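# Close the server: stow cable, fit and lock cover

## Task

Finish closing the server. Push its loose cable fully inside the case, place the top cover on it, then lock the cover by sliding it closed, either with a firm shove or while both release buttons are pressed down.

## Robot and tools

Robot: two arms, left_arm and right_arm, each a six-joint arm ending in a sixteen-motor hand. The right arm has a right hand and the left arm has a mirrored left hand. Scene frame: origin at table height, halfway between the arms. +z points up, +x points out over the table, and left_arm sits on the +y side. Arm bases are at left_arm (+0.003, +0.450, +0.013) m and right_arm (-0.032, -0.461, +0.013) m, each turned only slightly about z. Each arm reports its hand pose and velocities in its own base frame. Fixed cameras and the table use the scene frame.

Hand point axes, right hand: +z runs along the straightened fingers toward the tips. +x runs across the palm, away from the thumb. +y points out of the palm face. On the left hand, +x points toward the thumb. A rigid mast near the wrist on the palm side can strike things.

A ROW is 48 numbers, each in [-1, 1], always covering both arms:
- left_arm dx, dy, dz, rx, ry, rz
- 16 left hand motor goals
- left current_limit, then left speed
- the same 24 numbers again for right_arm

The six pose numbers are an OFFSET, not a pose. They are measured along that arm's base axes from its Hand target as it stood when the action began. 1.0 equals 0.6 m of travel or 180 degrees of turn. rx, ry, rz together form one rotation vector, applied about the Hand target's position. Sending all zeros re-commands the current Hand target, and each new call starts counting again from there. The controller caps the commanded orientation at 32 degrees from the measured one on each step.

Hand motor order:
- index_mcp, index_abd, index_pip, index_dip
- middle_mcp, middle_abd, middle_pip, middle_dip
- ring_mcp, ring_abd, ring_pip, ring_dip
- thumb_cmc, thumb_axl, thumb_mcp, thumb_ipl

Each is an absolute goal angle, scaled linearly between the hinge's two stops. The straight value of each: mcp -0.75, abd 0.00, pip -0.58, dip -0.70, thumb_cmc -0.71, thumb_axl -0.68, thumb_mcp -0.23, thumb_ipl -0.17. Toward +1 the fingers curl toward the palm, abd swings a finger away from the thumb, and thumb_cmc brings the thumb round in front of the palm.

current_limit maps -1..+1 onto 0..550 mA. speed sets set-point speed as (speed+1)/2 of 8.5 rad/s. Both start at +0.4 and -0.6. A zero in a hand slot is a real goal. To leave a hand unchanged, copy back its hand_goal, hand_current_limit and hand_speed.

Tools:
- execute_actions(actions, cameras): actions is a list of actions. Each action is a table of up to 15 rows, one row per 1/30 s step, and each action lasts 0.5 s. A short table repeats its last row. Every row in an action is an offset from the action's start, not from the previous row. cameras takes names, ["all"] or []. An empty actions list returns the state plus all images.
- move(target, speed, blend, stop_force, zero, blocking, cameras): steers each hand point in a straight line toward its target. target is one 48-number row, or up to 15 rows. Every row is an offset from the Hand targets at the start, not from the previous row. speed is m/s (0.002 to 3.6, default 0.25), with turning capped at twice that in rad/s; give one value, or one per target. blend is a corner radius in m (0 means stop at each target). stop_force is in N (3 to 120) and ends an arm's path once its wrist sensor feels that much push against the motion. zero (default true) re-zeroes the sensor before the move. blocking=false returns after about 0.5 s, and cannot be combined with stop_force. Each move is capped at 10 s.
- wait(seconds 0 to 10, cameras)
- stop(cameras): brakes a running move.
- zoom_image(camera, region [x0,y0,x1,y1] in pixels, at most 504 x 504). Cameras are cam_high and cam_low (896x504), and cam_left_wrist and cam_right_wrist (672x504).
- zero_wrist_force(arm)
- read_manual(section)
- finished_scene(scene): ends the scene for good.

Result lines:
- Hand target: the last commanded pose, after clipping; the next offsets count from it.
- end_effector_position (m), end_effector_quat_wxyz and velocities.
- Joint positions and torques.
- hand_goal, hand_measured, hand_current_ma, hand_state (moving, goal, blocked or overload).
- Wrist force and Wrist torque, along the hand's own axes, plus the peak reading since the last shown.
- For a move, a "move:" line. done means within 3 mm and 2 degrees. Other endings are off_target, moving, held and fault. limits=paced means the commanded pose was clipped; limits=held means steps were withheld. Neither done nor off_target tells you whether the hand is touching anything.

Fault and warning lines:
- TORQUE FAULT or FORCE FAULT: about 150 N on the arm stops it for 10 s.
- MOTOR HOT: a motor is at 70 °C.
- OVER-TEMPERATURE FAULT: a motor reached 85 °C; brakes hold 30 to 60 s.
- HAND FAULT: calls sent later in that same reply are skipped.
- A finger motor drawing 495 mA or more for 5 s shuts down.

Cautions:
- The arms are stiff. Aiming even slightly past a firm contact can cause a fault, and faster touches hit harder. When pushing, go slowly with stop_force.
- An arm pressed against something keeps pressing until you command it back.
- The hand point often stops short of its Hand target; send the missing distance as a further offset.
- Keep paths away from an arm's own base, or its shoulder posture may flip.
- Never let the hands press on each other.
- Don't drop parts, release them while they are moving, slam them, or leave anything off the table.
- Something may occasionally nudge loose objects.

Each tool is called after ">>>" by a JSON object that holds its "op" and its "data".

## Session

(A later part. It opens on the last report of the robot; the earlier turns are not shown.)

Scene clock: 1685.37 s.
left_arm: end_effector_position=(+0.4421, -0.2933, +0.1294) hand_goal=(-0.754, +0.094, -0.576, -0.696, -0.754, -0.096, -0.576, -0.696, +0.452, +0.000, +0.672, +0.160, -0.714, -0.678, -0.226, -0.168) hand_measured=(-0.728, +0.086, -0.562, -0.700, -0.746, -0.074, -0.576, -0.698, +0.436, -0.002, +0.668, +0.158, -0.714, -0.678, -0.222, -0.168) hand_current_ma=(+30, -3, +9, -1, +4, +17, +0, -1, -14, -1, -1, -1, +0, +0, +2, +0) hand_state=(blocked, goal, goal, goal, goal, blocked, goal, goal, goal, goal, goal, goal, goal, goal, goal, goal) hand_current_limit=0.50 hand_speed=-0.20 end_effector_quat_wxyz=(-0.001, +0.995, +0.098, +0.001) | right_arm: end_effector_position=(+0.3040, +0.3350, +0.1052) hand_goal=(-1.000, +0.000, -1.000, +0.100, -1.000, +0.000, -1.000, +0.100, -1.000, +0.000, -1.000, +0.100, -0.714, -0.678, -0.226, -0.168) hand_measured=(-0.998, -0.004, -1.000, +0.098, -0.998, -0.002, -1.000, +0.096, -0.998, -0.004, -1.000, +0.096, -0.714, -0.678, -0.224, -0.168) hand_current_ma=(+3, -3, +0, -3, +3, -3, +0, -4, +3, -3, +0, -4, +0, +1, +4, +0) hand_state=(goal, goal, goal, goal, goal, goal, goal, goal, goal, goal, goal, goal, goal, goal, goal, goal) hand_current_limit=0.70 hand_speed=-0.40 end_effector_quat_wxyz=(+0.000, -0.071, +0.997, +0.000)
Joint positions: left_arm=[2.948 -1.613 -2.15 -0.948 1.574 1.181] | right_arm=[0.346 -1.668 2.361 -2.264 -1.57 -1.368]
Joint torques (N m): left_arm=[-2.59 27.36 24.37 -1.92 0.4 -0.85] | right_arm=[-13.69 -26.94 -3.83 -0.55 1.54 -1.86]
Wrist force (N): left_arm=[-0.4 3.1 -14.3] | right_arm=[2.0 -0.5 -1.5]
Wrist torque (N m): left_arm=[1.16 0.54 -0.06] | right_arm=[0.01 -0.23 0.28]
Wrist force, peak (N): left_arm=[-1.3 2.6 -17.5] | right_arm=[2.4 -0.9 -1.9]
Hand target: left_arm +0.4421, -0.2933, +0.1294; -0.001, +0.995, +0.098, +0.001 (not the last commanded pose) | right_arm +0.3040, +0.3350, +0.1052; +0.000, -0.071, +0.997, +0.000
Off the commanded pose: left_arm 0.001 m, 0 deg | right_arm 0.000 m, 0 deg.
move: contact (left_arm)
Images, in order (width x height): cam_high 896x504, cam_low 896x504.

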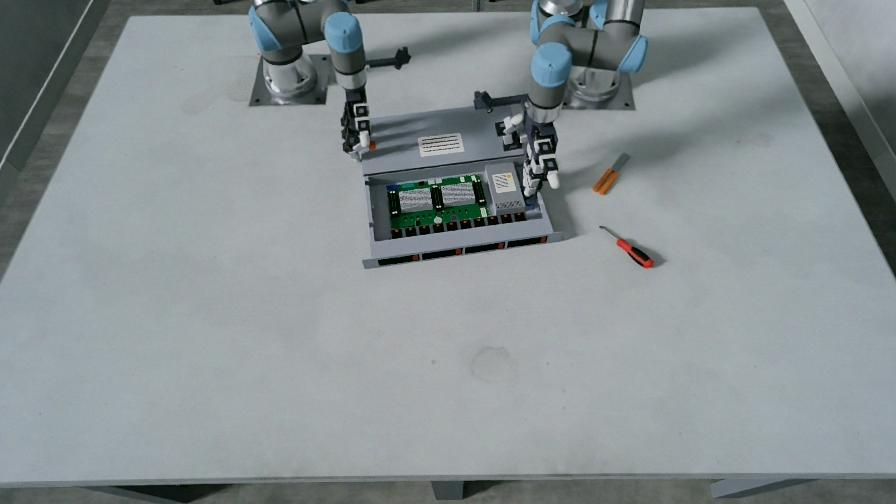

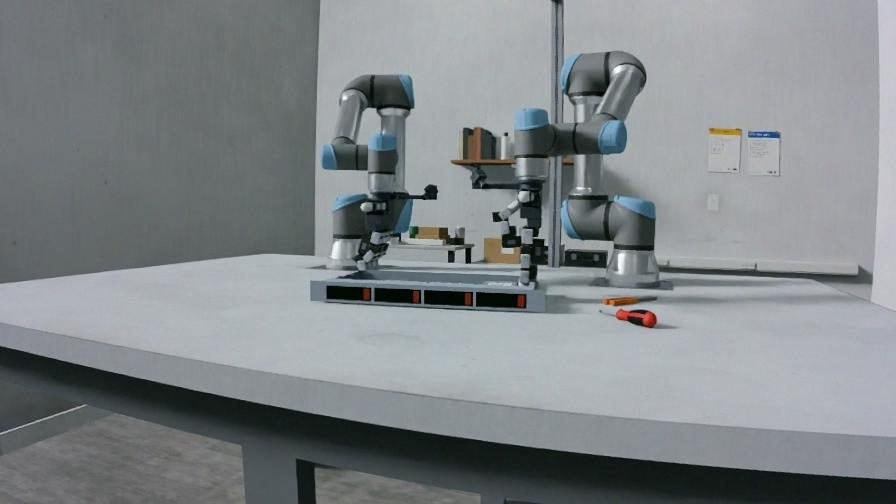

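>>> {"op": "move", "data": {"target": [0.0,0,0.12,0,0,0,-0.754,0.095,-0.576,-0.696,-0.754,-0.095,-0.576,-0.696,0.452,0,0.672,0.16,-0.714,-0.678,-0.226,-0.168,0.5,-0.2,0,0,0,0,0,0,-1,0,-1,0.1,-1,0,-1,0.1,-1,0,-1,0.1,-0.714,-0.678,-0.226,-0.168,0.7,-0.4], "speed": 0.1, "cameras": ["cam_high", "cam_low"]}}

>>> {"op": "zoom_image", "data": {"camera": "cam_high", "region": [500, 140, 570, 220]}}

>>> {"op": "zoom_image", "data": {"camera": "cam_low", "region": [500, 240, 560, 300]}}

Scene clock: 1697.23 s.
left_arm: end_effector_position=(+0.4420, -0.2933, +0.2012) hand_goal=(-0.754, +0.094, -0.576, -0.696, -0.754, -0.096, -0.576, -0.696, +0.452, +0.000, +0.672, +0.160, -0.714, -0.678, -0.226, -0.168) hand_measured=(-0.748, +0.090, -0.572, -0.694, -0.748, -0.092, -0.574, -0.698, +0.436, -0.002, +0.668, +0.158, -0.714, -0.678, -0.222, -0.168) hand_current_ma=(+2, -1, +1, +1, +3, +1, +0, +0, -14, -1, -1, -1, +0, +0, +2, +0) hand_state=(goal, goal, goal, goal, goal, goal, goal, goal, goal, goal, goal, goal, goal, goal, goal, goal) hand_current_limit=0.50 hand_speed=-0.20 end_effector_quat_wxyz=(-0.001, +0.995, +0.098, +0.001) | right_arm: end_effector_position=(+0.3040, +0.3350, +0.1052) hand_goal=(-1.000, +0.000, -1.000, +0.100, -1.000, +0.000, -1.000, +0.100, -1.000, +0.000, -1.000, +0.100, -0.714, -0.678, -0.226, -0.168) hand_measured=(-0.998, -0.004, -1.000, +0.098, -0.998, -0.002, -1.000, +0.096, -0.998, -0.004, -1.000, +0.096, -0.714, -0.678, -0.224, -0.168) hand_current_ma=(+3, -3, +0, -3, +3, -3, +0, -4, +3, -3, +0, -4, +0, +1, +4, +0) hand_state=(goal, goal, goal, goal, goal, goal, goal, goal, goal, goal, goal, goal, goal, goal, goal, goal) hand_current_limit=0.70 hand_speed=-0.40 end_effector_quat_wxyz=(+0.000, -0.071, +0.997, +0.000)
Joint positions: left_arm=[2.947 -1.517 -2.034 -1.16 1.574 1.181] | right_arm=[0.346 -1.668 2.361 -2.264 -1.57 -1.368]
Joint torques (N m): left_arm=[9.32 31.41 36.63 -0.05 0.91 2.14] | right_arm=[-14.04 -26.81 -4.28 -0.58 1.47 -1.83]
Wrist force (N): left_arm=[-2.9 0.7 -1.9] | right_arm=[2.1 -0.4 -1.3]
Wrist torque (N m): left_arm=[0.28 0.38 -0.22] | right_arm=[0.01 -0.24 0.30]
Wrist force, peak (N): left_arm=[-0.4 2.9 -15.0] | right_arm=[2.5 -0.8 -1.6]
Hand target: left_arm +0.4421, -0.2933, +0.2014; -0.001, +0.995, +0.098, +0.001 | right_arm +0.3040, +0.3350, +0.1052; +0.000, -0.071, +0.997, +0.000
Off the commanded pose: left_arm 0.000 m, 0 deg | right_arm 0.000 m, 0 deg.
move: done
Images, in order (width x height): cam_high 896x504, cam_low 896x504.

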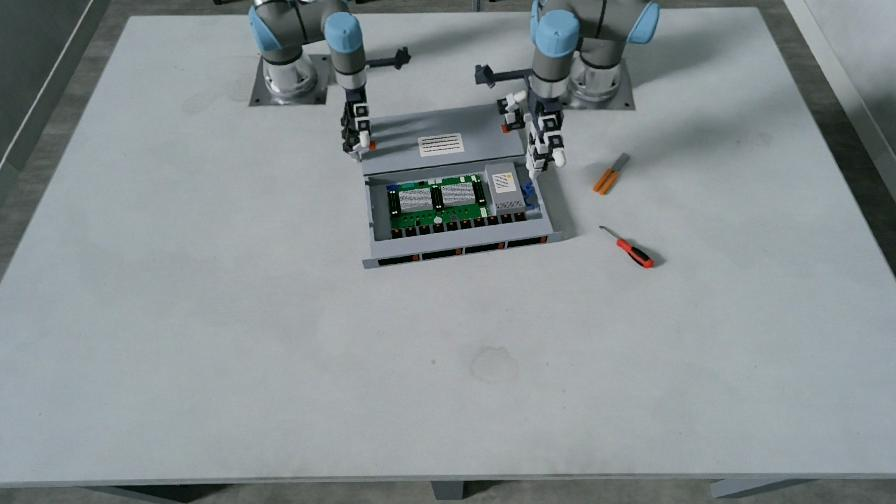

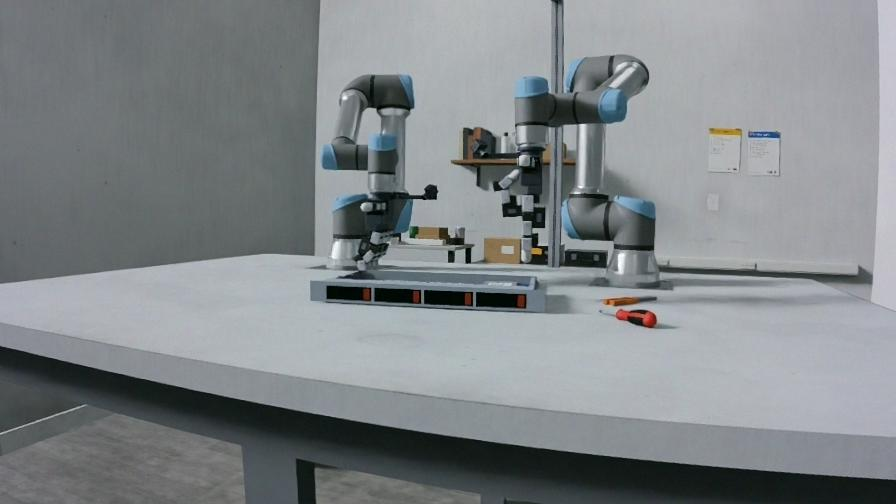

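Scaled by 6.300 from the camera's 896x504 image, which has a finer 1280x720 frame.

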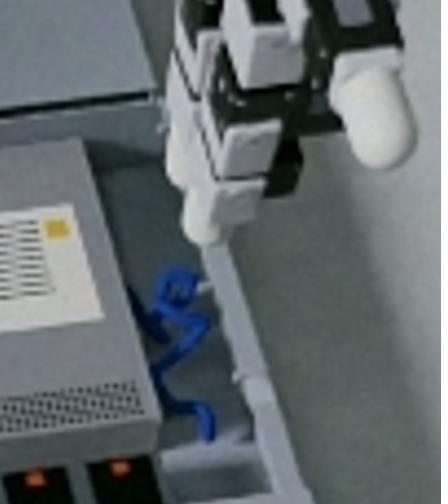

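Scaled by 8.400 from the camera's 896x504 image, which has a finer 1280x720 frame.

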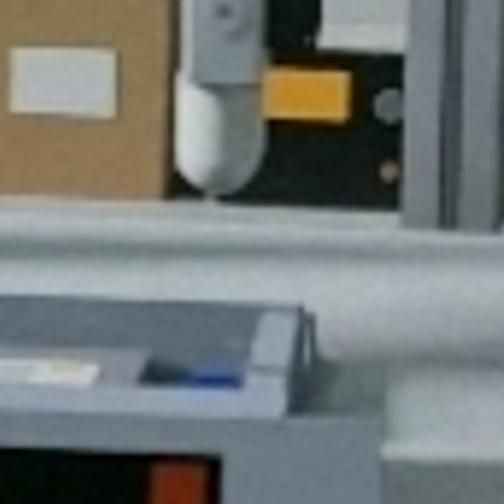

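>>> {"op": "execute_actions", "data": {"actions": [], "cameras": ["cam_high"]}}

Scene clock: 1738.63 s.
left_arm: end_effector_position=(+0.4421, -0.2933, +0.2014) hand_goal=(-0.754, +0.094, -0.576, -0.696, -0.754, -0.096, -0.576, -0.696, +0.452, +0.000, +0.672, +0.160, -0.714, -0.678, -0.226, -0.168) hand_measured=(-0.748, +0.090, -0.572, -0.694, -0.748, -0.092, -0.574, -0.698, +0.436, -0.002, +0.668, +0.158, -0.714, -0.678, -0.222, -0.168) hand_current_ma=(+2, -1, +1, +1, +3, +1, +0, +0, -14, -1, -1, -1, +0, +0, +2, +0) hand_state=(goal, goal, goal, goal, goal, goal, goal, goal, goal, goal, goal, goal, goal, goal, goal, goal) hand_current_limit=0.50 hand_speed=-0.20 end_effector_quat_wxyz=(-0.001, +0.995, +0.098, +0.001) | right_arm: end_effector_position=(+0.3040, +0.3350, +0.1052) hand_goal=(-1.000, +0.000, -1.000, +0.100, -1.000, +0.000, -1.000, +0.100, -1.000, +0.000, -1.000, +0.100, -0.714, -0.678, -0.226, -0.168) hand_measured=(-0.998, -0.004, -1.000, +0.098, -0.998, -0.002, -1.000, +0.096, -0.998, -0.004, -1.000, +0.096, -0.714, -0.678, -0.224, -0.168) hand_current_ma=(+3, -3, +0, -3, +3, -3, +0, -4, +3, -3, +0, -4, +0, +1, +4, +0) hand_state=(goal, goal, goal, goal, goal, goal, goal, goal, goal, goal, goal, goal, goal, goal, goal, goal) hand_current_limit=0.70 hand_speed=-0.40 end_effector_quat_wxyz=(+0.000, -0.071, +0.997, +0.000)
Joint positions: left_arm=[2.948 -1.517 -2.034 -1.16 1.574 1.181] | right_arm=[0.346 -1.668 2.361 -2.264 -1.57 -1.368]
Joint velocities: within noise
Joint torques (N m): left_arm=[9.59 32.41 37.31 -0.19 0.77 2.02] | right_arm=[-13.99 -26.96 -4.24 -0.46 1.35 -1.89]
Wrist force (N): left_arm=[-2.8 0.6 -1.6] | right_arm=[2.1 -0.8 -1.2]
Wrist torque (N m): left_arm=[0.25 0.38 -0.20] | right_arm=[-0.05 -0.24 0.28]
Wrist force, peak (N): left_arm=[-2.9 0.5 -2.4] | right_arm=[2.4 -0.8 -1.7]
Hand target: left_arm +0.4421, -0.2933, +0.2014; -0.001, +0.995, +0.098, +0.001 | right_arm +0.3040, +0.3350, +0.1052; +0.000, -0.071, +0.997, +0.000
Off the commanded pose: left_arm 0.000 m, 0 deg | right_arm 0.000 m, 0 deg.
Images, in order (width x height): cam_high 896x504.

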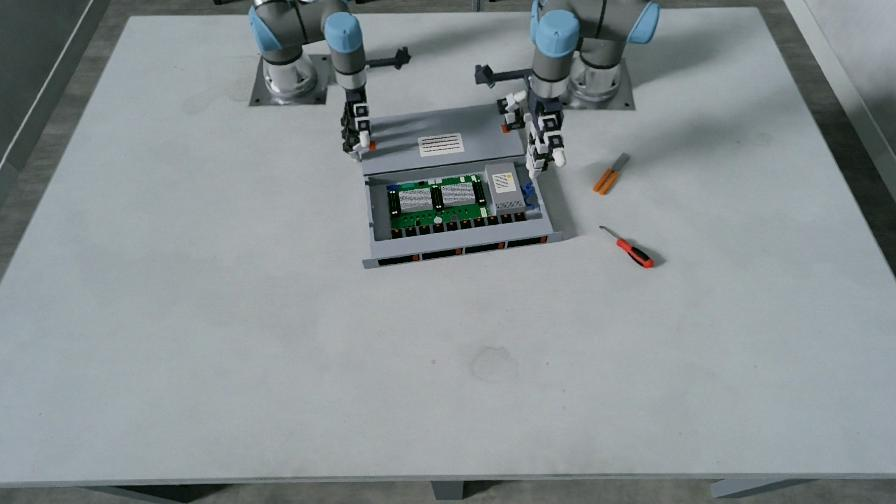

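>>> {"op": "move", "data": {"target": [[0,0,0.065,0,0,0,-1,0,-1,0.1,-1,0,-1,0.1,-1,0,-1,0.1,-0.714,-0.678,-0.226,-0.168,0.7,-0.4,0,0,0,0,0,0,-1,0,-1,0.1,-1,0,-1,0.1,-1,0,-1,0.1,-0.714,-0.678,-0.226,-0.168,0.7,-0.4],[-0.342,-0.0235,0.065,0,0,0,-1,0,-1,0.1,-1,0,-1,0.1,-1,0,-1,0.1,-0.714,-0.678,-0.226,-0.168,0.7,-0.4,0,0,0,0,0,0,-1,0,-1,0.1,-1,0,-1,0.1,-1,0,-1,0.1,-0.714,-0.678,-0.226,-0.168,0.7,-0.4]], "speed": 0.15, "cameras": ["cam_high", "cam_low"]}}

>>> {"op": "zoom_image", "data": {"camera": "cam_high", "region": [505, 170, 565, 245]}}

>>> {"op": "zoom_image", "data": {"camera": "cam_low", "region": [380, 230, 700, 350]}}

Scene clock: 1757.37 s.
left_arm: end_effector_position=(+0.2370, -0.3074, +0.2403) hand_goal=(-1.000, +0.000, -1.000, +0.100, -1.000, +0.000, -1.000, +0.100, -1.000, +0.000, -1.000, +0.100, -0.714, -0.678, -0.226, -0.168) hand_measured=(-0.990, +0.004, -0.994, +0.096, -0.988, -0.004, -0.994, +0.096, -0.990, -0.002, -0.994, +0.102, -0.714, -0.678, -0.222, -0.168) hand_current_ma=(+7, +1, +2, -1, +8, -1, +3, -1, +6, -1, +2, +1, +0, +0, +2, +0) hand_state=(goal, goal, goal, goal, goal, goal, goal, goal, goal, goal, goal, goal, goal, goal, goal, goal) hand_current_limit=0.70 hand_speed=-0.40 end_effector_quat_wxyz=(-0.001, +0.995, +0.098, +0.001) | right_arm: end_effector_position=(+0.3040, +0.3350, +0.1052) hand_goal=(-1.000, +0.000, -1.000, +0.100, -1.000, +0.000, -1.000, +0.100, -1.000, +0.000, -1.000, +0.100, -0.714, -0.678, -0.226, -0.168) hand_measured=(-0.998, -0.004, -1.000, +0.098, -0.998, -0.002, -1.000, +0.096, -0.998, -0.004, -1.000, +0.096, -0.714, -0.678, -0.224, -0.168) hand_current_ma=(+3, -3, +0, -3, +3, -3, +0, -4, +3, -3, +0, -4, +0, +1, +4, +0) hand_state=(goal, goal, goal, goal, goal, goal, goal, goal, goal, goal, goal, goal, goal, goal, goal, goal) hand_current_limit=0.70 hand_speed=-0.40 end_effector_quat_wxyz=(+0.000, -0.071, +0.997, +0.000)
Joint positions: left_arm=[2.739 -1.038 -2.254 -1.42 1.574 0.972] | right_arm=[0.346 -1.668 2.361 -2.264 -1.57 -1.368]
Joint torques (N m): left_arm=[-9.83 10.56 10.23 -0.09 0.79 -2.38] | right_arm=[-13.94 -26.32 -4.12 -0.56 1.45 -1.73]
Wrist force (N): left_arm=[-3.0 0.5 -1.5] | right_arm=[1.8 -0.8 -1.5]
Wrist torque (N m): left_arm=[0.13 0.43 -0.14] | right_arm=[-0.04 -0.20 0.25]
Wrist force, peak (N): left_arm=[-3.7 0.7 -1.6] | right_arm=[2.3 -0.9 -1.7]
Hand target: left_arm +0.2369, -0.3074, +0.2404; -0.001, +0.995, +0.098, +0.001 | right_arm +0.3040, +0.3350, +0.1052; +0.000, -0.071, +0.997, +0.000
Off the commanded pose: left_arm 0.000 m, 0 deg | right_arm 0.000 m, 0 deg.
move: done
Images, in order (width x height): cam_high 896x504, cam_low 896x504.

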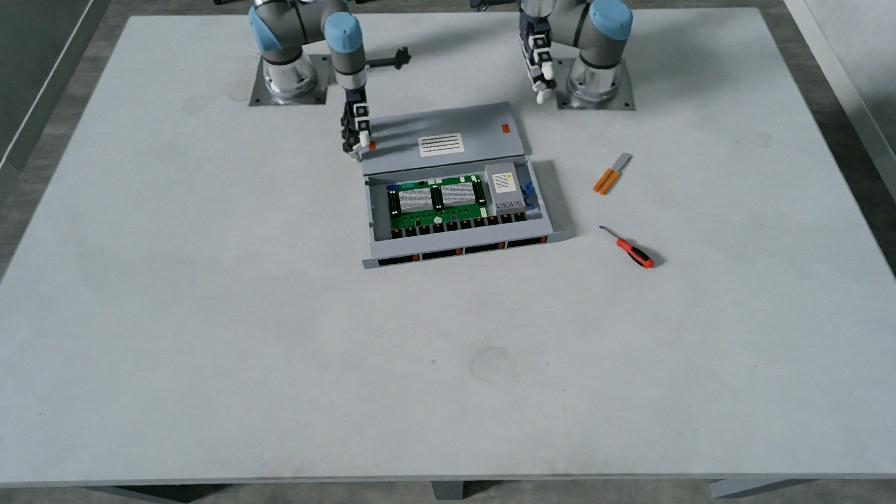

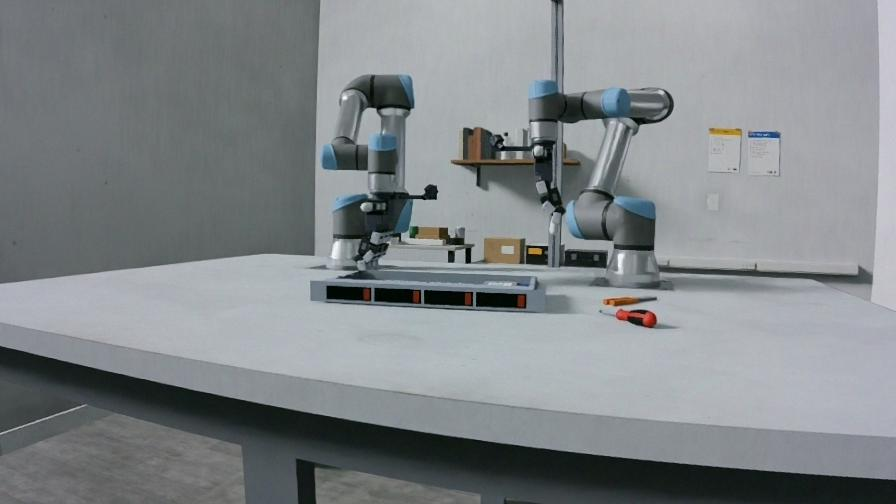

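Scaled by 6.720 from the camera's 896x504 image, which has a finer 1280x720 frame.

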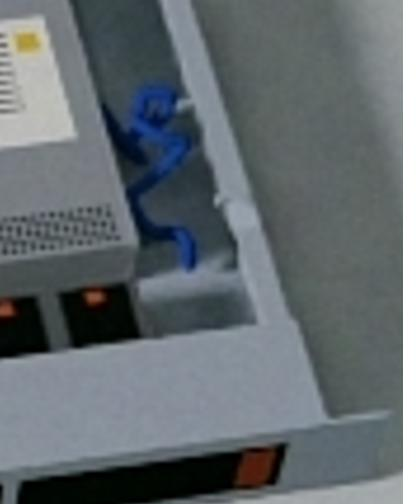

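Scaled by 1.575 from the camera's 896x504 image, which has a finer 1280x720 frame.

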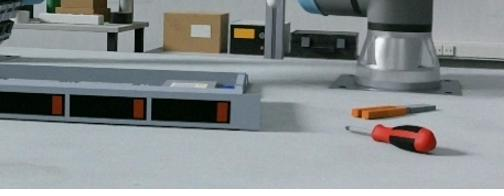

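>>> {"op": "zoom_image", "data": {"camera": "cam_high", "region": [518, 178, 542, 202]}}

>>> {"op": "zoom_image", "data": {"camera": "cam_low", "region": [500, 260, 560, 300]}}

Scaled by 21.000 from the camera's 896x504 image, which has a finer 1280x720 frame.

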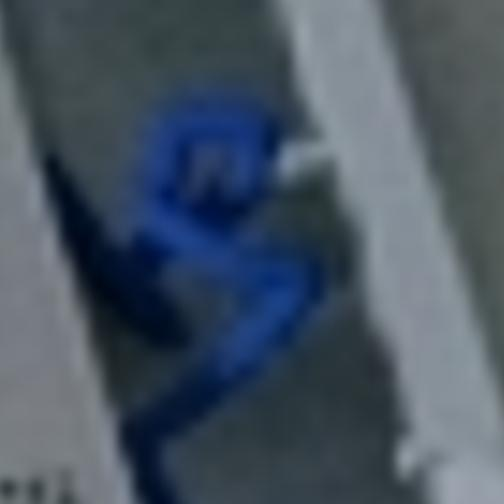

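Scaled by 8.400 from the camera's 896x504 image, which has a finer 1280x720 frame.

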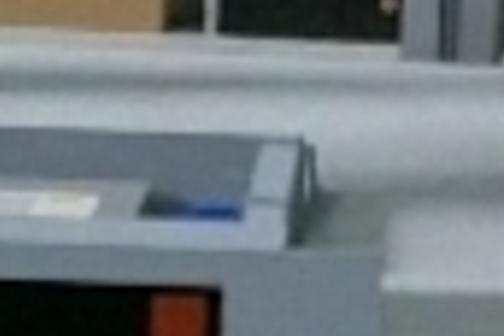

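>>> {"op": "move", "data": {"target": [0,0,-0.2320,0,0,0,-1,0,-1,0.1,-1,0,-1,0.1,-1,0,-1,0.1,-0.714,-0.678,-0.226,-0.168,0.7,-0.4,0,0,-0.002,0,0,0,-1,0,-1,0.1,-1,0,-1,0.1,-1,0,-1,0.1,-0.714,-0.678,-0.226,-0.168,0.7,-0.4], "speed": 0.12}}

>>> {"op": "move", "data": {"target": [0.0156,-0.0818,0,0,0,0,-1,0,-1,0.1,-1,0,-1,0.1,-1,0,-1,0.1,-0.714,-0.678,-0.226,-0.168,0.7,-0.4,-0.005,0.0363,0,0,0,0,-1,0,-1,0.1,-1,0,-1,0.1,-1,0,-1,0.1,-0.714,-0.678,-0.226,-0.168,0.7,-0.4], "speed": 0.018, "stop_force": 18}}

Scene clock: 1777.30 s.
left_arm: end_effector_position=(+0.2368, -0.3073, +0.1012) hand_goal=(-1.000, +0.000, -1.000, +0.100, -1.000, +0.000, -1.000, +0.100, -1.000, +0.000, -1.000, +0.100, -0.714, -0.678, -0.226, -0.168) hand_measured=(-0.990, +0.002, -0.994, +0.096, -0.988, -0.002, -0.994, +0.098, -0.990, -0.002, -0.994, +0.102, -0.714, -0.678, -0.222, -0.168) hand_current_ma=(+7, +1, +2, -1, +8, -1, +3, -1, +6, +0, +2, +1, +0, +0, +2, +0) hand_state=(goal, goal, goal, goal, goal, goal, goal, goal, goal, goal, goal, goal, goal, goal, goal, goal) hand_current_limit=0.70 hand_speed=-0.40 end_effector_quat_wxyz=(-0.001, +0.995, +0.098, +0.001) end_effector_velocity=(+0.000, +0.000, -0.001) end_effector_angular_velocity=(+0.000, -0.001, +0.000) | right_arm: end_effector_position=(+0.3040, +0.3350, +0.1040) hand_goal=(-1.000, +0.000, -1.000, +0.100, -1.000, +0.000, -1.000, +0.100, -1.000, +0.000, -1.000, +0.100, -0.714, -0.678, -0.226, -0.168) hand_measured=(-0.998, -0.002, -1.000, +0.098, -0.998, -0.002, -1.000, +0.096, -0.998, -0.004, -1.000, +0.096, -0.714, -0.678, -0.224, -0.168) hand_current_ma=(+3, -3, +0, -3, +3, -3, +0, -4, +3, -3, +0, -4, +0, +1, +4, +0) hand_state=(goal, goal, goal, goal, goal, goal, goal, goal, goal, goal, goal, goal, goal, goal, goal, goal) hand_current_limit=0.70 hand_speed=-0.40 end_effector_quat_wxyz=(+0.000, -0.071, +0.997, +0.000)
Joint positions: left_arm=[2.739 -1.222 -2.549 -0.94 1.574 0.972] | right_arm=[0.346 -1.665 2.363 -2.269 -1.57 -1.368]
Joint velocities: left_arm=[-0.001 -0.002 -0.001 0.005 0.001 -0.001] | right_arm=[within noise]
Joint torques (N m): left_arm=[-11.77 -3.19 7.23 5.37 -0.47 -2.21] | right_arm=[-14.08 -3.58 -4.01 -4.23 1.4 -1.79]
Wrist force (N): left_arm=[-3.0 0.4 -1.9] | right_arm=[2.2 -0.5 -1.8]
Wrist torque (N m): left_arm=[0.15 0.37 -0.13] | right_arm=[0.02 -0.24 0.30]
Wrist force, peak (N): left_arm=[-2.8 1.0 -2.9] | right_arm=[2.3 -0.6 -1.8]
Hand target: left_arm +0.2369, -0.3074, +0.1012; -0.001, +0.995, +0.098, +0.001 | right_arm +0.3040, +0.3350, +0.1040; +0.000, -0.071, +0.997, +0.000
Off the commanded pose: left_arm 0.000 m, 0 deg | right_arm 0.000 m, 0 deg.
move: done

Scene clock: 1780.33 s.
left_arm: end_effector_position=(+0.2424, -0.3367, +0.1011) hand_goal=(-1.000, +0.000, -1.000, +0.100, -1.000, +0.000, -1.000, +0.100, -1.000, +0.000, -1.000, +0.100, -0.714, -0.678, -0.226, -0.168) hand_measured=(-1.000, +0.006, -1.000, +0.074, -1.000, +0.002, -1.000, +0.070, -1.000, +0.002, -1.000, +0.064, -0.714, -0.678, -0.222, -0.168) hand_current_ma=(+0, +2, +0, -27, +0, +0, +0, -35, +0, +0, +0, -44, +0, +0, +2, +0) hand_state=(goal, goal, goal, blocked, goal, goal, goal, blocked, goal, goal, goal, blocked, goal, goal, goal, goal) hand_current_limit=0.70 hand_speed=-0.40 end_effector_quat_wxyz=(-0.001, +0.995, +0.098, +0.001) | right_arm: end_effector_position=(+0.3022, +0.3486, +0.1040) hand_goal=(-1.000, +0.000, -1.000, +0.100, -1.000, +0.000, -1.000, +0.100, -1.000, +0.000, -1.000, +0.100, -0.714, -0.678, -0.226, -0.168) hand_measured=(-1.002, +0.002, -1.000, +0.066, -1.002, +0.002, -1.000, +0.070, -1.000, +0.002, -1.000, +0.076, -0.714, -0.678, -0.224, -0.168) hand_current_ma=(-1, +1, -1, -88, -1, +2, +0, -73, -1, +1, +0, -52, +0, +1, +4, +0) hand_state=(goal, goal, goal, blocked, goal, goal, goal, blocked, goal, goal, goal, blocked, goal, goal, goal, goal) hand_current_limit=0.70 hand_speed=-0.40 end_effector_quat_wxyz=(+0.000, -0.071, +0.997, +0.000)
Joint positions: left_arm=[2.654 -1.316 -2.494 -0.902 1.575 0.887] | right_arm=[0.383 -1.645 2.345 -2.271 -1.57 -1.331]
Joint torques (N m): left_arm=[8.91 17.11 7.7 0.77 -2.96 2.11] | right_arm=[-10.21 -24.32 -2.43 -1.05 4.8 -1.17]
Wrist force (N): left_arm=[-2.5 -9.6 -7.0] | right_arm=[2.7 -16.2 -11.2]
Wrist torque (N m): left_arm=[1.36 0.19 0.25] | right_arm=[2.32 0.04 -0.07]
Wrist force, peak (N): left_arm=[-3.9 -20.7 -12.7] | right_arm=[2.9 -19.0 -13.2]
Hand target: left_arm +0.2424, -0.3367, +0.1011; -0.001, +0.995, +0.098, +0.001 (not the last commanded pose) | right_arm +0.3022, +0.3486, +0.1040; +0.000, -0.071, +0.997, +0.000 (not the last commanded pose)
Off the commanded pose: left_arm 0.020 m, 0 deg | right_arm 0.008 m, 0 deg.
move: contact (left_arm, right_arm)

>>> {"op": "move", "data": {"target": [0.0156,-0.0818,0,0,0,0,-1,0,-1,0.1,-1,0,-1,0.1,-1,0,-1,0.1,-0.714,-0.678,-0.226,-0.168,0.7,-0.4,-0.005,0.0363,-0.0012,0,0,0,-1,0,-1,0.1,-1,0,-1,0.1,-1,0,-1,0.1,-0.714,-0.678,-0.226,-0.168,0.7,-0.4], "speed": 0.008, "stop_force": 28, "zero": false}}

Scene clock: 1792.10 s.
left_arm: end_effector_position=(+0.2427, -0.3384, +0.1011) hand_goal=(-1.000, +0.000, -1.000, +0.100, -1.000, +0.000, -1.000, +0.100, -1.000, +0.000, -1.000, +0.100, -0.714, -0.678, -0.226, -0.168) hand_measured=(-1.002, +0.006, -1.000, +0.058, -1.002, +0.002, -1.000, +0.054, -1.002, +0.002, -1.000, +0.048, -0.714, -0.678, -0.222, -0.168) hand_current_ma=(+0, +2, +0, -57, +0, +0, +0, -66, +0, +0, +0, -80, +0, +0, +2, +0) hand_state=(goal, goal, goal, blocked, goal, goal, goal, blocked, goal, goal, goal, blocked, goal, goal, goal, goal) hand_current_limit=0.70 hand_speed=-0.40 end_effector_quat_wxyz=(-0.002, +0.995, +0.098, +0.001) | right_arm: end_effector_position=(+0.3019, +0.3505, +0.1040) hand_goal=(-1.000, +0.000, -1.000, +0.100, -1.000, +0.000, -1.000, +0.100, -1.000, +0.000, -1.000, +0.100, -0.714, -0.678, -0.226, -0.168) hand_measured=(-1.002, +0.002, -1.002, +0.046, -1.002, +0.002, -1.000, +0.050, -1.002, +0.002, -1.000, +0.058, -0.714, -0.678, -0.224, -0.168) hand_current_ma=(-2, +3, -1, -154, -2, +3, -1, -140, -1, +2, -1, -115, +0, +1, +4, +0) hand_state=(goal, goal, goal, blocked, goal, goal, goal, blocked, goal, goal, goal, blocked, goal, goal, goal, goal) hand_current_limit=0.70 hand_speed=-0.40 end_effector_quat_wxyz=(+0.000, -0.071, +0.997, +0.000)
Joint positions: left_arm=[2.65 -1.321 -2.49 -0.901 1.575 0.883] | right_arm=[0.387 -1.642 2.343 -2.272 -1.57 -1.326]
Joint torques (N m): left_arm=[7.87 16.43 9.04 2.02 -5.37 2.07] | right_arm=[-7.02 -18.02 -3.88 -1.81 7.44 -1.26]
Wrist force (N): left_arm=[-3.2 -23.1 -15.5] | right_arm=[3.2 -27.0 -17.5]
Wrist torque (N m): left_arm=[3.06 -0.01 0.45] | right_arm=[4.02 0.15 -0.23]
Wrist force, peak (N): left_arm=[-3.7 -29.1 -18.4] | right_arm=[3.3 -28.7 -18.6]
Hand target: left_arm +0.2427, -0.3384, +0.1011; -0.002, +0.995, +0.098, +0.001 (not the last commanded pose) | right_arm +0.3019, +0.3505, +0.1040; +0.000, -0.071, +0.997, +0.000 (not the last commanded pose)
Off the commanded pose: left_arm 0.048 m, 0 deg | right_arm 0.020 m, 0 deg.
move: contact (left_arm, right_arm)

>>> {"op": "move", "data": {"target": [0.0003,-0.0016,0.01,0,0,0,-1,0,-1,0.1,-1,0,-1,0.1,-1,0,-1,0.1,-0.714,-0.678,-0.226,-0.168,0.7,-0.4,-0.0001,0.0008,0.01,0,0,0,-1,0,-1,0.1,-1,0,-1,0.1,-1,0,-1,0.1,-0.714,-0.678,-0.226,-0.168,0.7,-0.4], "speed": 0.02, "cameras": ["cam_high"]}}

>>> {"op": "zoom_image", "data": {"camera": "cam_high", "region": [335, 90, 565, 220]}}

Scene clock: 1820.50 s.
left_arm: end_effector_position=(+0.2429, -0.3394, +0.1070) hand_goal=(-1.000, +0.000, -1.000, +0.100, -1.000, +0.000, -1.000, +0.100, -1.000, +0.000, -1.000, +0.100, -0.714, -0.678, -0.226, -0.168) hand_measured=(-1.000, +0.002, -1.000, +0.046, -1.002, -0.002, -1.000, +0.042, -1.002, -0.002, -1.000, +0.036, -0.714, -0.678, -0.222, -0.168) hand_current_ma=(+0, +0, +0, -89, +0, +0, +0, -100, +0, +0, +0, -115, +0, +0, +2, +0) hand_state=(goal, goal, goal, blocked, goal, goal, goal, blocked, goal, goal, goal, blocked, goal, goal, goal, goal) hand_current_limit=0.70 hand_speed=-0.40 end_effector_quat_wxyz=(-0.002, +0.995, +0.098, +0.001) | right_arm: end_effector_position=(+0.3019, +0.3509, +0.1098) hand_goal=(-1.000, +0.000, -1.000, +0.100, -1.000, +0.000, -1.000, +0.100, -1.000, +0.000, -1.000, +0.100, -0.714, -0.678, -0.226, -0.168) hand_measured=(-1.002, -0.002, -1.002, +0.036, -1.002, -0.002, -1.000, +0.042, -1.000, -0.002, -1.000, +0.050, -0.714, -0.678, -0.224, -0.168) hand_current_ma=(-2, -2, -1, -191, -1, -2, -1, -173, -1, -3, -1, -144, +0, +1, +4, +0) hand_state=(goal, goal, goal, blocked, goal, goal, goal, blocked, goal, goal, goal, blocked, goal, goal, goal, goal) hand_current_limit=0.70 hand_speed=-0.40 end_effector_quat_wxyz=(+0.000, -0.071, +0.997, +0.000)
Joint positions: left_arm=[2.647 -1.31 -2.478 -0.924 1.575 0.88] | right_arm=[0.389 -1.653 2.333 -2.251 -1.57 -1.325]
Joint torques (N m): left_arm=[-16.37 22.35 48.47 3.31 -6.31 -2.53] | right_arm=[22.89 -30.06 -42.16 -2.01 8.17 1.87]
Wrist force (N): left_arm=[-3.1 -25.8 3.7] | right_arm=[1.9 -24.2 3.6]
Wrist torque (N m): left_arm=[1.18 0.50 0.50] | right_arm=[1.52 -0.35 -0.31]
Wrist force, peak (N): left_arm=[-3.5 -23.3 -15.6] | right_arm=[2.9 -27.3 -17.8]
Hand target: left_arm +0.2429, -0.3394, +0.1071; -0.002, +0.995, +0.098, +0.001 | right_arm +0.3019, +0.3509, +0.1100; +0.000, -0.071, +0.997, +0.000
Off the commanded pose: left_arm 0.000 m, 0 deg | right_arm 0.000 m, 0 deg.
move: done
Images, in order (width x height): cam_high 896x504.

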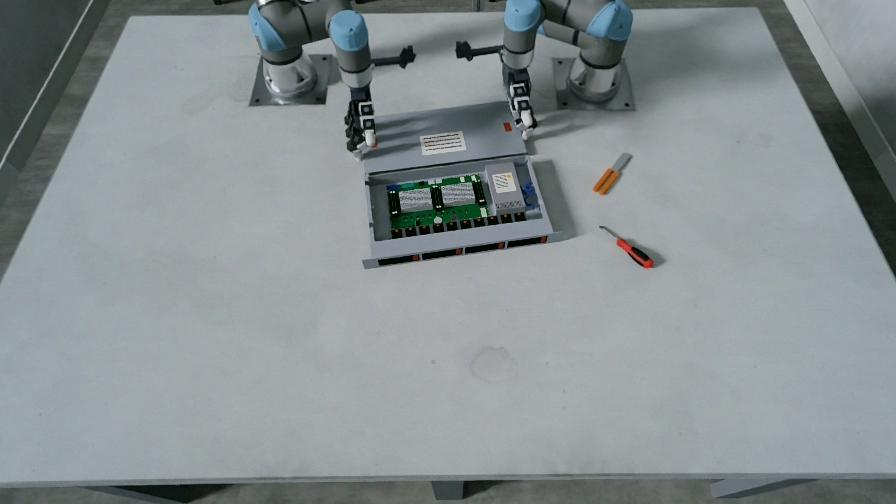

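Scaled by 2.191 from the camera's 896x504 image, which has a finer 1280x720 frame.

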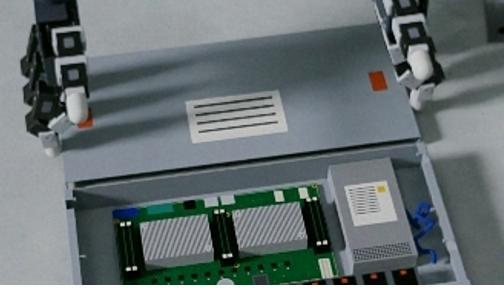

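>>> {"op": "move", "data": {"target": [0.0002,-0.0008,0.1215,0,0,0,-1,0,-1,0.1,-1,0,-1,0.1,-1,0,-1,0.1,-0.714,-0.678,-0.226,-0.168,0.7,-0.4,-0.0001,0.0008,0.1215,0,0,0,-1,0,-1,0.1,-1,0,-1,0.1,-1,0,-1,0.1,-0.714,-0.678,-0.226,-0.168,0.7,-0.4], "speed": 0.04}}

Scene clock: 1831.20 s.
left_arm: end_effector_position=(+0.2430, -0.3399, +0.1799) hand_goal=(-1.000, +0.000, -1.000, +0.100, -1.000, +0.000, -1.000, +0.100, -1.000, +0.000, -1.000, +0.100, -0.714, -0.678, -0.226, -0.168) hand_measured=(-1.002, +0.002, -1.000, +0.032, -1.002, -0.002, -1.000, +0.028, -1.002, -0.002, -1.000, +0.024, -0.714, -0.678, -0.222, -0.168) hand_current_ma=(+0, +0, +0, -125, +0, +0, +0, -137, +0, +0, +0, -153, +0, +0, +2, +0) hand_state=(goal, goal, goal, blocked, goal, goal, goal, blocked, goal, goal, goal, blocked, goal, goal, goal, goal) hand_current_limit=0.70 hand_speed=-0.40 end_effector_quat_wxyz=(-0.002, +0.995, +0.098, +0.001) | right_arm: end_effector_position=(+0.3018, +0.3514, +0.1827) hand_goal=(-1.000, +0.000, -1.000, +0.100, -1.000, +0.000, -1.000, +0.100, -1.000, +0.000, -1.000, +0.100, -0.714, -0.678, -0.226, -0.168) hand_measured=(-1.002, -0.002, -1.002, +0.024, -1.002, -0.002, -1.000, +0.028, -1.002, -0.002, -1.000, +0.036, -0.714, -0.678, -0.224, -0.168) hand_current_ma=(-2, -2, -1, -241, -1, -2, -1, -224, -1, -3, -1, -193, +0, +1, +4, +0) hand_state=(goal, goal, goal, blocked, goal, goal, goal, blocked, goal, goal, goal, blocked, goal, goal, goal, goal) hand_current_limit=0.70 hand_speed=-0.40 end_effector_quat_wxyz=(+0.000, -0.071, +0.997, +0.000)
Joint positions: left_arm=[2.646 -1.185 -2.34 -1.187 1.575 0.879] | right_arm=[0.39 -1.772 2.211 -2.01 -1.57 -1.323]
Joint torques (N m): left_arm=[-5.48 18.53 52.08 3.77 -6.93 -0.19] | right_arm=[23.12 -27.26 -46.01 -2.33 9.47 1.5]
Wrist force (N): left_arm=[-3.0 -30.8 3.6] | right_arm=[1.6 -29.1 3.5]
Wrist torque (N m): left_arm=[1.49 0.48 0.60] | right_arm=[1.91 -0.31 -0.42]
Wrist force, peak (N): left_arm=[-3.0 -31.5 3.5] | right_arm=[1.8 -29.7 3.8]
Hand target: left_arm +0.2430, -0.3399, +0.1800; -0.002, +0.995, +0.098, +0.001 | right_arm +0.3018, +0.3514, +0.1829; +0.000, -0.071, +0.997, +0.000
Off the commanded pose: left_arm 0.000 m, 0 deg | right_arm 0.000 m, 0 deg.
move: done

>>> {"op": "move", "data": {"target": [0.1766,0.0314,0,0,0,0,-1,0,-1,0.1,-1,0,-1,0.1,-1,0,-1,0.1,-0.714,-0.678,-0.226,-0.168,0.7,-0.4,0.1778,0.0223,0,0,0,0,-1,0,-1,0.1,-1,0,-1,0.1,-1,0,-1,0.1,-0.714,-0.678,-0.226,-0.168,0.7,-0.4], "speed": 0.06}}

Scene clock: 1851.10 s.
left_arm: end_effector_position=(+0.3488, -0.3210, +0.1800) hand_goal=(-1.000, +0.000, -1.000, +0.100, -1.000, +0.000, -1.000, +0.100, -1.000, +0.000, -1.000, +0.100, -0.714, -0.678, -0.226, -0.168) hand_measured=(-1.000, +0.002, -1.000, +0.032, -1.002, -0.002, -1.000, +0.026, -1.002, -0.002, -1.000, +0.012, -0.714, -0.678, -0.222, -0.168) hand_current_ma=(+0, +0, +0, -124, +0, +0, +0, -146, +0, +0, +0, -192, +0, +0, +2, +0) hand_state=(goal, goal, goal, blocked, goal, goal, goal, blocked, goal, goal, goal, blocked, goal, goal, goal, goal) hand_current_limit=0.70 hand_speed=-0.40 end_effector_quat_wxyz=(-0.002, +0.995, +0.098, +0.001) | right_arm: end_effector_position=(+0.4083, +0.3648, +0.1829) hand_goal=(-1.000, +0.000, -1.000, +0.100, -1.000, +0.000, -1.000, +0.100, -1.000, +0.000, -1.000, +0.100, -0.714, -0.678, -0.226, -0.168) hand_measured=(-1.002, -0.002, -1.000, +0.024, -1.002, -0.002, -1.000, +0.026, -1.002, -0.002, -1.000, +0.024, -0.714, -0.678, -0.224, -0.168) hand_current_ma=(-1, -2, -1, -241, -1, -2, -1, -238, -2, -3, -1, -244, +0, +1, +4, +0) hand_state=(goal, goal, goal, blocked, goal, goal, goal, blocked, goal, goal, goal, blocked, goal, goal, goal, goal) hand_current_limit=0.70 hand_speed=-0.40 end_effector_quat_wxyz=(+0.000, -0.071, +0.997, +0.000)
Joint positions: left_arm=[2.822 -1.374 -2.215 -1.123 1.575 1.055] | right_arm=[0.33 -1.534 1.996 -2.033 -1.57 -1.383]
Joint torques (N m): left_arm=[5.27 7.61 49.35 10.59 -9.2 2.6] | right_arm=[-4.99 -13.91 -44.71 -1.93 9.49 -1.73]
Wrist force (N): left_arm=[-2.3 -29.6 3.6] | right_arm=[1.3 -27.8 3.7]
Wrist torque (N m): left_arm=[1.42 0.59 0.66] | right_arm=[1.79 -0.24 -0.52]
Wrist force, peak (N): left_arm=[-2.7 -31.2 4.0] | right_arm=[1.7 -29.3 4.2]
Hand target: left_arm +0.3490, -0.3210, +0.1800; -0.002, +0.995, +0.098, +0.001 | right_arm +0.4085, +0.3648, +0.1829; +0.000, -0.071, +0.997, +0.000
Off the commanded pose: left_arm 0.000 m, 0 deg | right_arm 0.000 m, 0 deg.
move: done

>>> {"op": "move", "data": {"target": [0.1765,0.0313,0,0,0,0,-1,0,-1,0.1,-1,0,-1,0.1,-1,0,-1,0.1,-0.714,-0.678,-0.226,-0.168,0.7,-0.4,0.1777,0.0222,0,0,0,0,-1,0,-1,0.1,-1,0,-1,0.1,-1,0,-1,0.1,-0.714,-0.678,-0.226,-0.168,0.7,-0.4], "speed": 0.06}}

>>> {"op": "move", "data": {"target": [0,0,-0.0333,0,0,0,-1,0,-1,0.1,-1,0,-1,0.1,-1,0,-1,0.1,-0.714,-0.678,-0.226,-0.168,0.7,-0.4,0,0,-0.0333,0,0,0,-1,0,-1,0.1,-1,0,-1,0.1,-1,0,-1,0.1,-0.714,-0.678,-0.226,-0.168,0.7,-0.4], "speed": 0.03, "cameras": ["cam_high", "cam_low"]}}

>>> {"op": "zoom_image", "data": {"camera": "cam_high", "region": [355, 215, 385, 245]}}

>>> {"op": "zoom_image", "data": {"camera": "cam_high", "region": [530, 195, 560, 225]}}

>>> {"op": "zoom_image", "data": {"camera": "cam_low", "region": [470, 240, 570, 320]}}

>>> {"op": "zoom_image", "data": {"camera": "cam_low", "region": [300, 240, 400, 320]}}

Scene clock: 1865.00 s.
left_arm: end_effector_position=(+0.4548, -0.3023, +0.1800) hand_goal=(-1.000, +0.000, -1.000, +0.100, -1.000, +0.000, -1.000, +0.100, -1.000, +0.000, -1.000, +0.100, -0.714, -0.678, -0.226, -0.168) hand_measured=(-1.000, +0.002, -1.000, +0.032, -1.002, -0.002, -1.000, +0.026, -1.002, -0.002, -1.000, +0.012, -0.714, -0.678, -0.222, -0.168) hand_current_ma=(+0, +0, +0, -124, +0, +0, +0, -146, +0, +0, +0, -192, +0, +0, +2, +0) hand_state=(goal, goal, goal, blocked, goal, goal, goal, blocked, goal, goal, goal, blocked, goal, goal, goal, goal) hand_current_limit=0.70 hand_speed=-0.40 end_effector_quat_wxyz=(-0.002, +0.995, +0.098, +0.001) | right_arm: end_effector_position=(+0.5150, +0.3781, +0.1829) hand_goal=(-1.000, +0.000, -1.000, +0.100, -1.000, +0.000, -1.000, +0.100, -1.000, +0.000, -1.000, +0.100, -0.714, -0.678, -0.226, -0.168) hand_measured=(-1.002, -0.002, -1.000, +0.024, -1.002, -0.002, -1.000, +0.024, -1.002, -0.002, -1.000, +0.024, -0.714, -0.678, -0.224, -0.168) hand_current_ma=(-1, -2, -1, -241, -1, -2, -1, -239, -2, -3, -1, -246, +0, +1, +4, +0) hand_state=(goal, goal, goal, blocked, goal, goal, goal, blocked, goal, goal, goal, blocked, goal, goal, goal, goal) hand_current_limit=0.70 hand_speed=-0.40 end_effector_quat_wxyz=(+0.000, -0.071, +0.997, +0.000)
Joint positions: left_arm=[2.933 -1.579 -2.033 -1.099 1.575 1.166] | right_arm=[0.292 -1.31 1.733 -1.993 -1.57 -1.422]
Joint torques (N m): left_arm=[2.6 14.96 46.26 3.05 -9.71 2.45] | right_arm=[-3.26 -22.68 -46.07 -1.93 8 -1.59]
Wrist force (N): left_arm=[-2.1 -29.3 3.3] | right_arm=[1.6 -26.9 4.0]
Wrist torque (N m): left_arm=[1.41 0.60 0.65] | right_arm=[1.83 -0.25 -0.50]
Wrist force, peak (N): left_arm=[-2.3 -30.0 3.8] | right_arm=[1.4 -28.2 3.8]
Hand target: left_arm +0.4549, -0.3022, +0.1800; -0.002, +0.995, +0.098, +0.001 | right_arm +0.5151, +0.3781, +0.1829; +0.000, -0.071, +0.997, +0.000
Off the commanded pose: left_arm 0.000 m, 0 deg | right_arm 0.000 m, 0 deg.
move: done

Scene clock: 1866.17 s.
left_arm: end_effector_position=(+0.4549, -0.3022, +0.1602) hand_goal=(-1.000, +0.000, -1.000, +0.100, -1.000, +0.000, -1.000, +0.100, -1.000, +0.000, -1.000, +0.100, -0.714, -0.678, -0.226, -0.168) hand_measured=(-1.000, +0.002, -1.000, +0.032, -1.002, -0.002, -1.000, +0.026, -1.002, -0.002, -1.000, +0.012, -0.714, -0.678, -0.222, -0.168) hand_current_ma=(+0, +0, +0, -124, +0, +0, +0, -146, +0, +0, +0, -192, +0, +0, +2, +0) hand_state=(goal, goal, goal, blocked, goal, goal, goal, blocked, goal, goal, goal, blocked, goal, goal, goal, goal) hand_current_limit=0.70 hand_speed=-0.40 end_effector_quat_wxyz=(-0.002, +0.995, +0.098, +0.001) | right_arm: end_effector_position=(+0.5151, +0.3781, +0.1630) hand_goal=(-1.000, +0.000, -1.000, +0.100, -1.000, +0.000, -1.000, +0.100, -1.000, +0.000, -1.000, +0.100, -0.714, -0.678, -0.226, -0.168) hand_measured=(-1.002, -0.002, -1.000, +0.024, -1.002, -0.002, -1.000, +0.024, -1.002, -0.002, -1.000, +0.022, -0.714, -0.678, -0.224, -0.168) hand_current_ma=(-1, -2, -1, -241, -1, -2, -1, -241, -2, -3, -1, -249, +0, +1, +4, +0) hand_state=(goal, goal, goal, blocked, goal, goal, goal, blocked, goal, goal, goal, blocked, goal, goal, goal, goal) hand_current_limit=0.70 hand_speed=-0.40 end_effector_quat_wxyz=(+0.000, -0.071, +0.997, +0.000)
Joint positions: left_arm=[2.933 -1.605 -2.065 -1.042 1.575 1.166] | right_arm=[0.292 -1.29 1.761 -2.042 -1.57 -1.422]
Joint torques (N m): left_arm=[1.62 13.6 14.12 9.21 -7.98 1.94] | right_arm=[-1.67 -22.41 -8.06 -6.4 5 -1.4]
Wrist force (N): left_arm=[-2.3 -26.5 3.1] | right_arm=[1.3 -25.3 4.1]
Wrist torque (N m): left_arm=[1.32 0.62 0.57] | right_arm=[1.58 -0.20 -0.50]
Wrist force, peak (N): left_arm=[-1.9 -29.8 2.6] | right_arm=[1.0 -28.2 3.4]
Hand target: left_arm +0.4549, -0.3022, +0.1600; -0.002, +0.995, +0.098, +0.001 | right_arm +0.5151, +0.3781, +0.1629; +0.000, -0.071, +0.997, +0.000
Off the commanded pose: left_arm 0.000 m, 0 deg | right_arm 0.000 m, 0 deg.
move: done
Images, in order (width x height): cam_high 896x504, cam_low 896x504.

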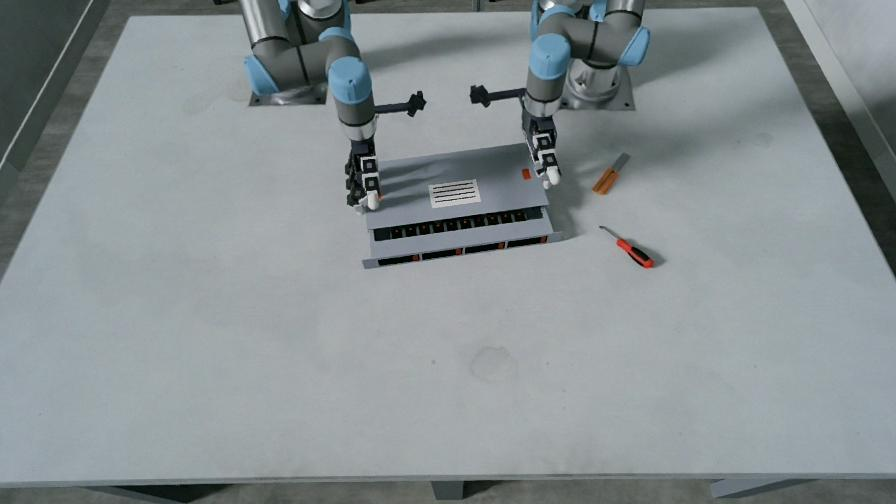

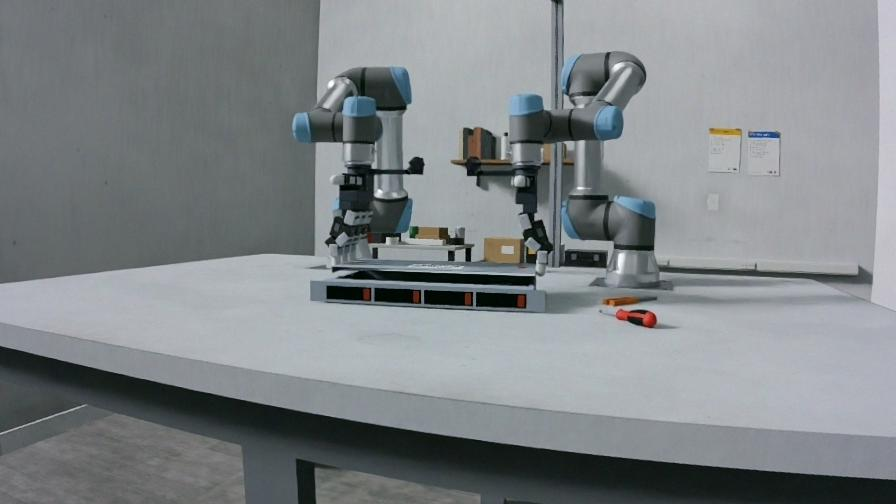

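Scaled by 16.800 from the camera's 896x504 image, which has a finer 1280x720 frame.

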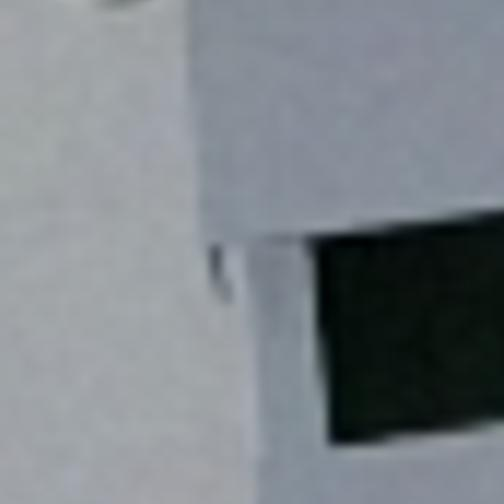

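Scaled by 16.800 from the camera's 896x504 image, which has a finer 1280x720 frame.

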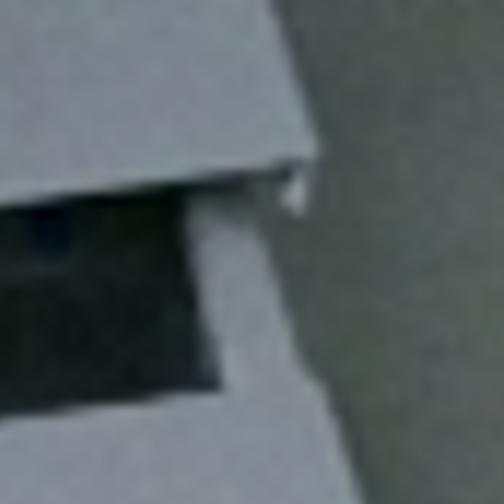

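Scaled by 5.040 from the camera's 896x504 image, which has a finer 1280x720 frame.

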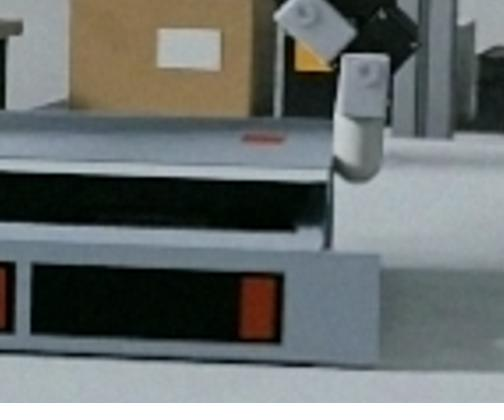

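Scaled by 5.040 from the camera's 896x504 image, which has a finer 1280x720 frame.

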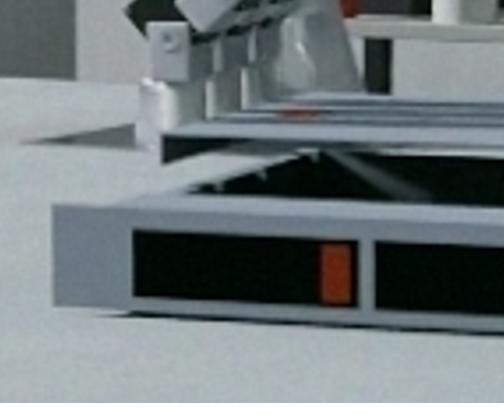

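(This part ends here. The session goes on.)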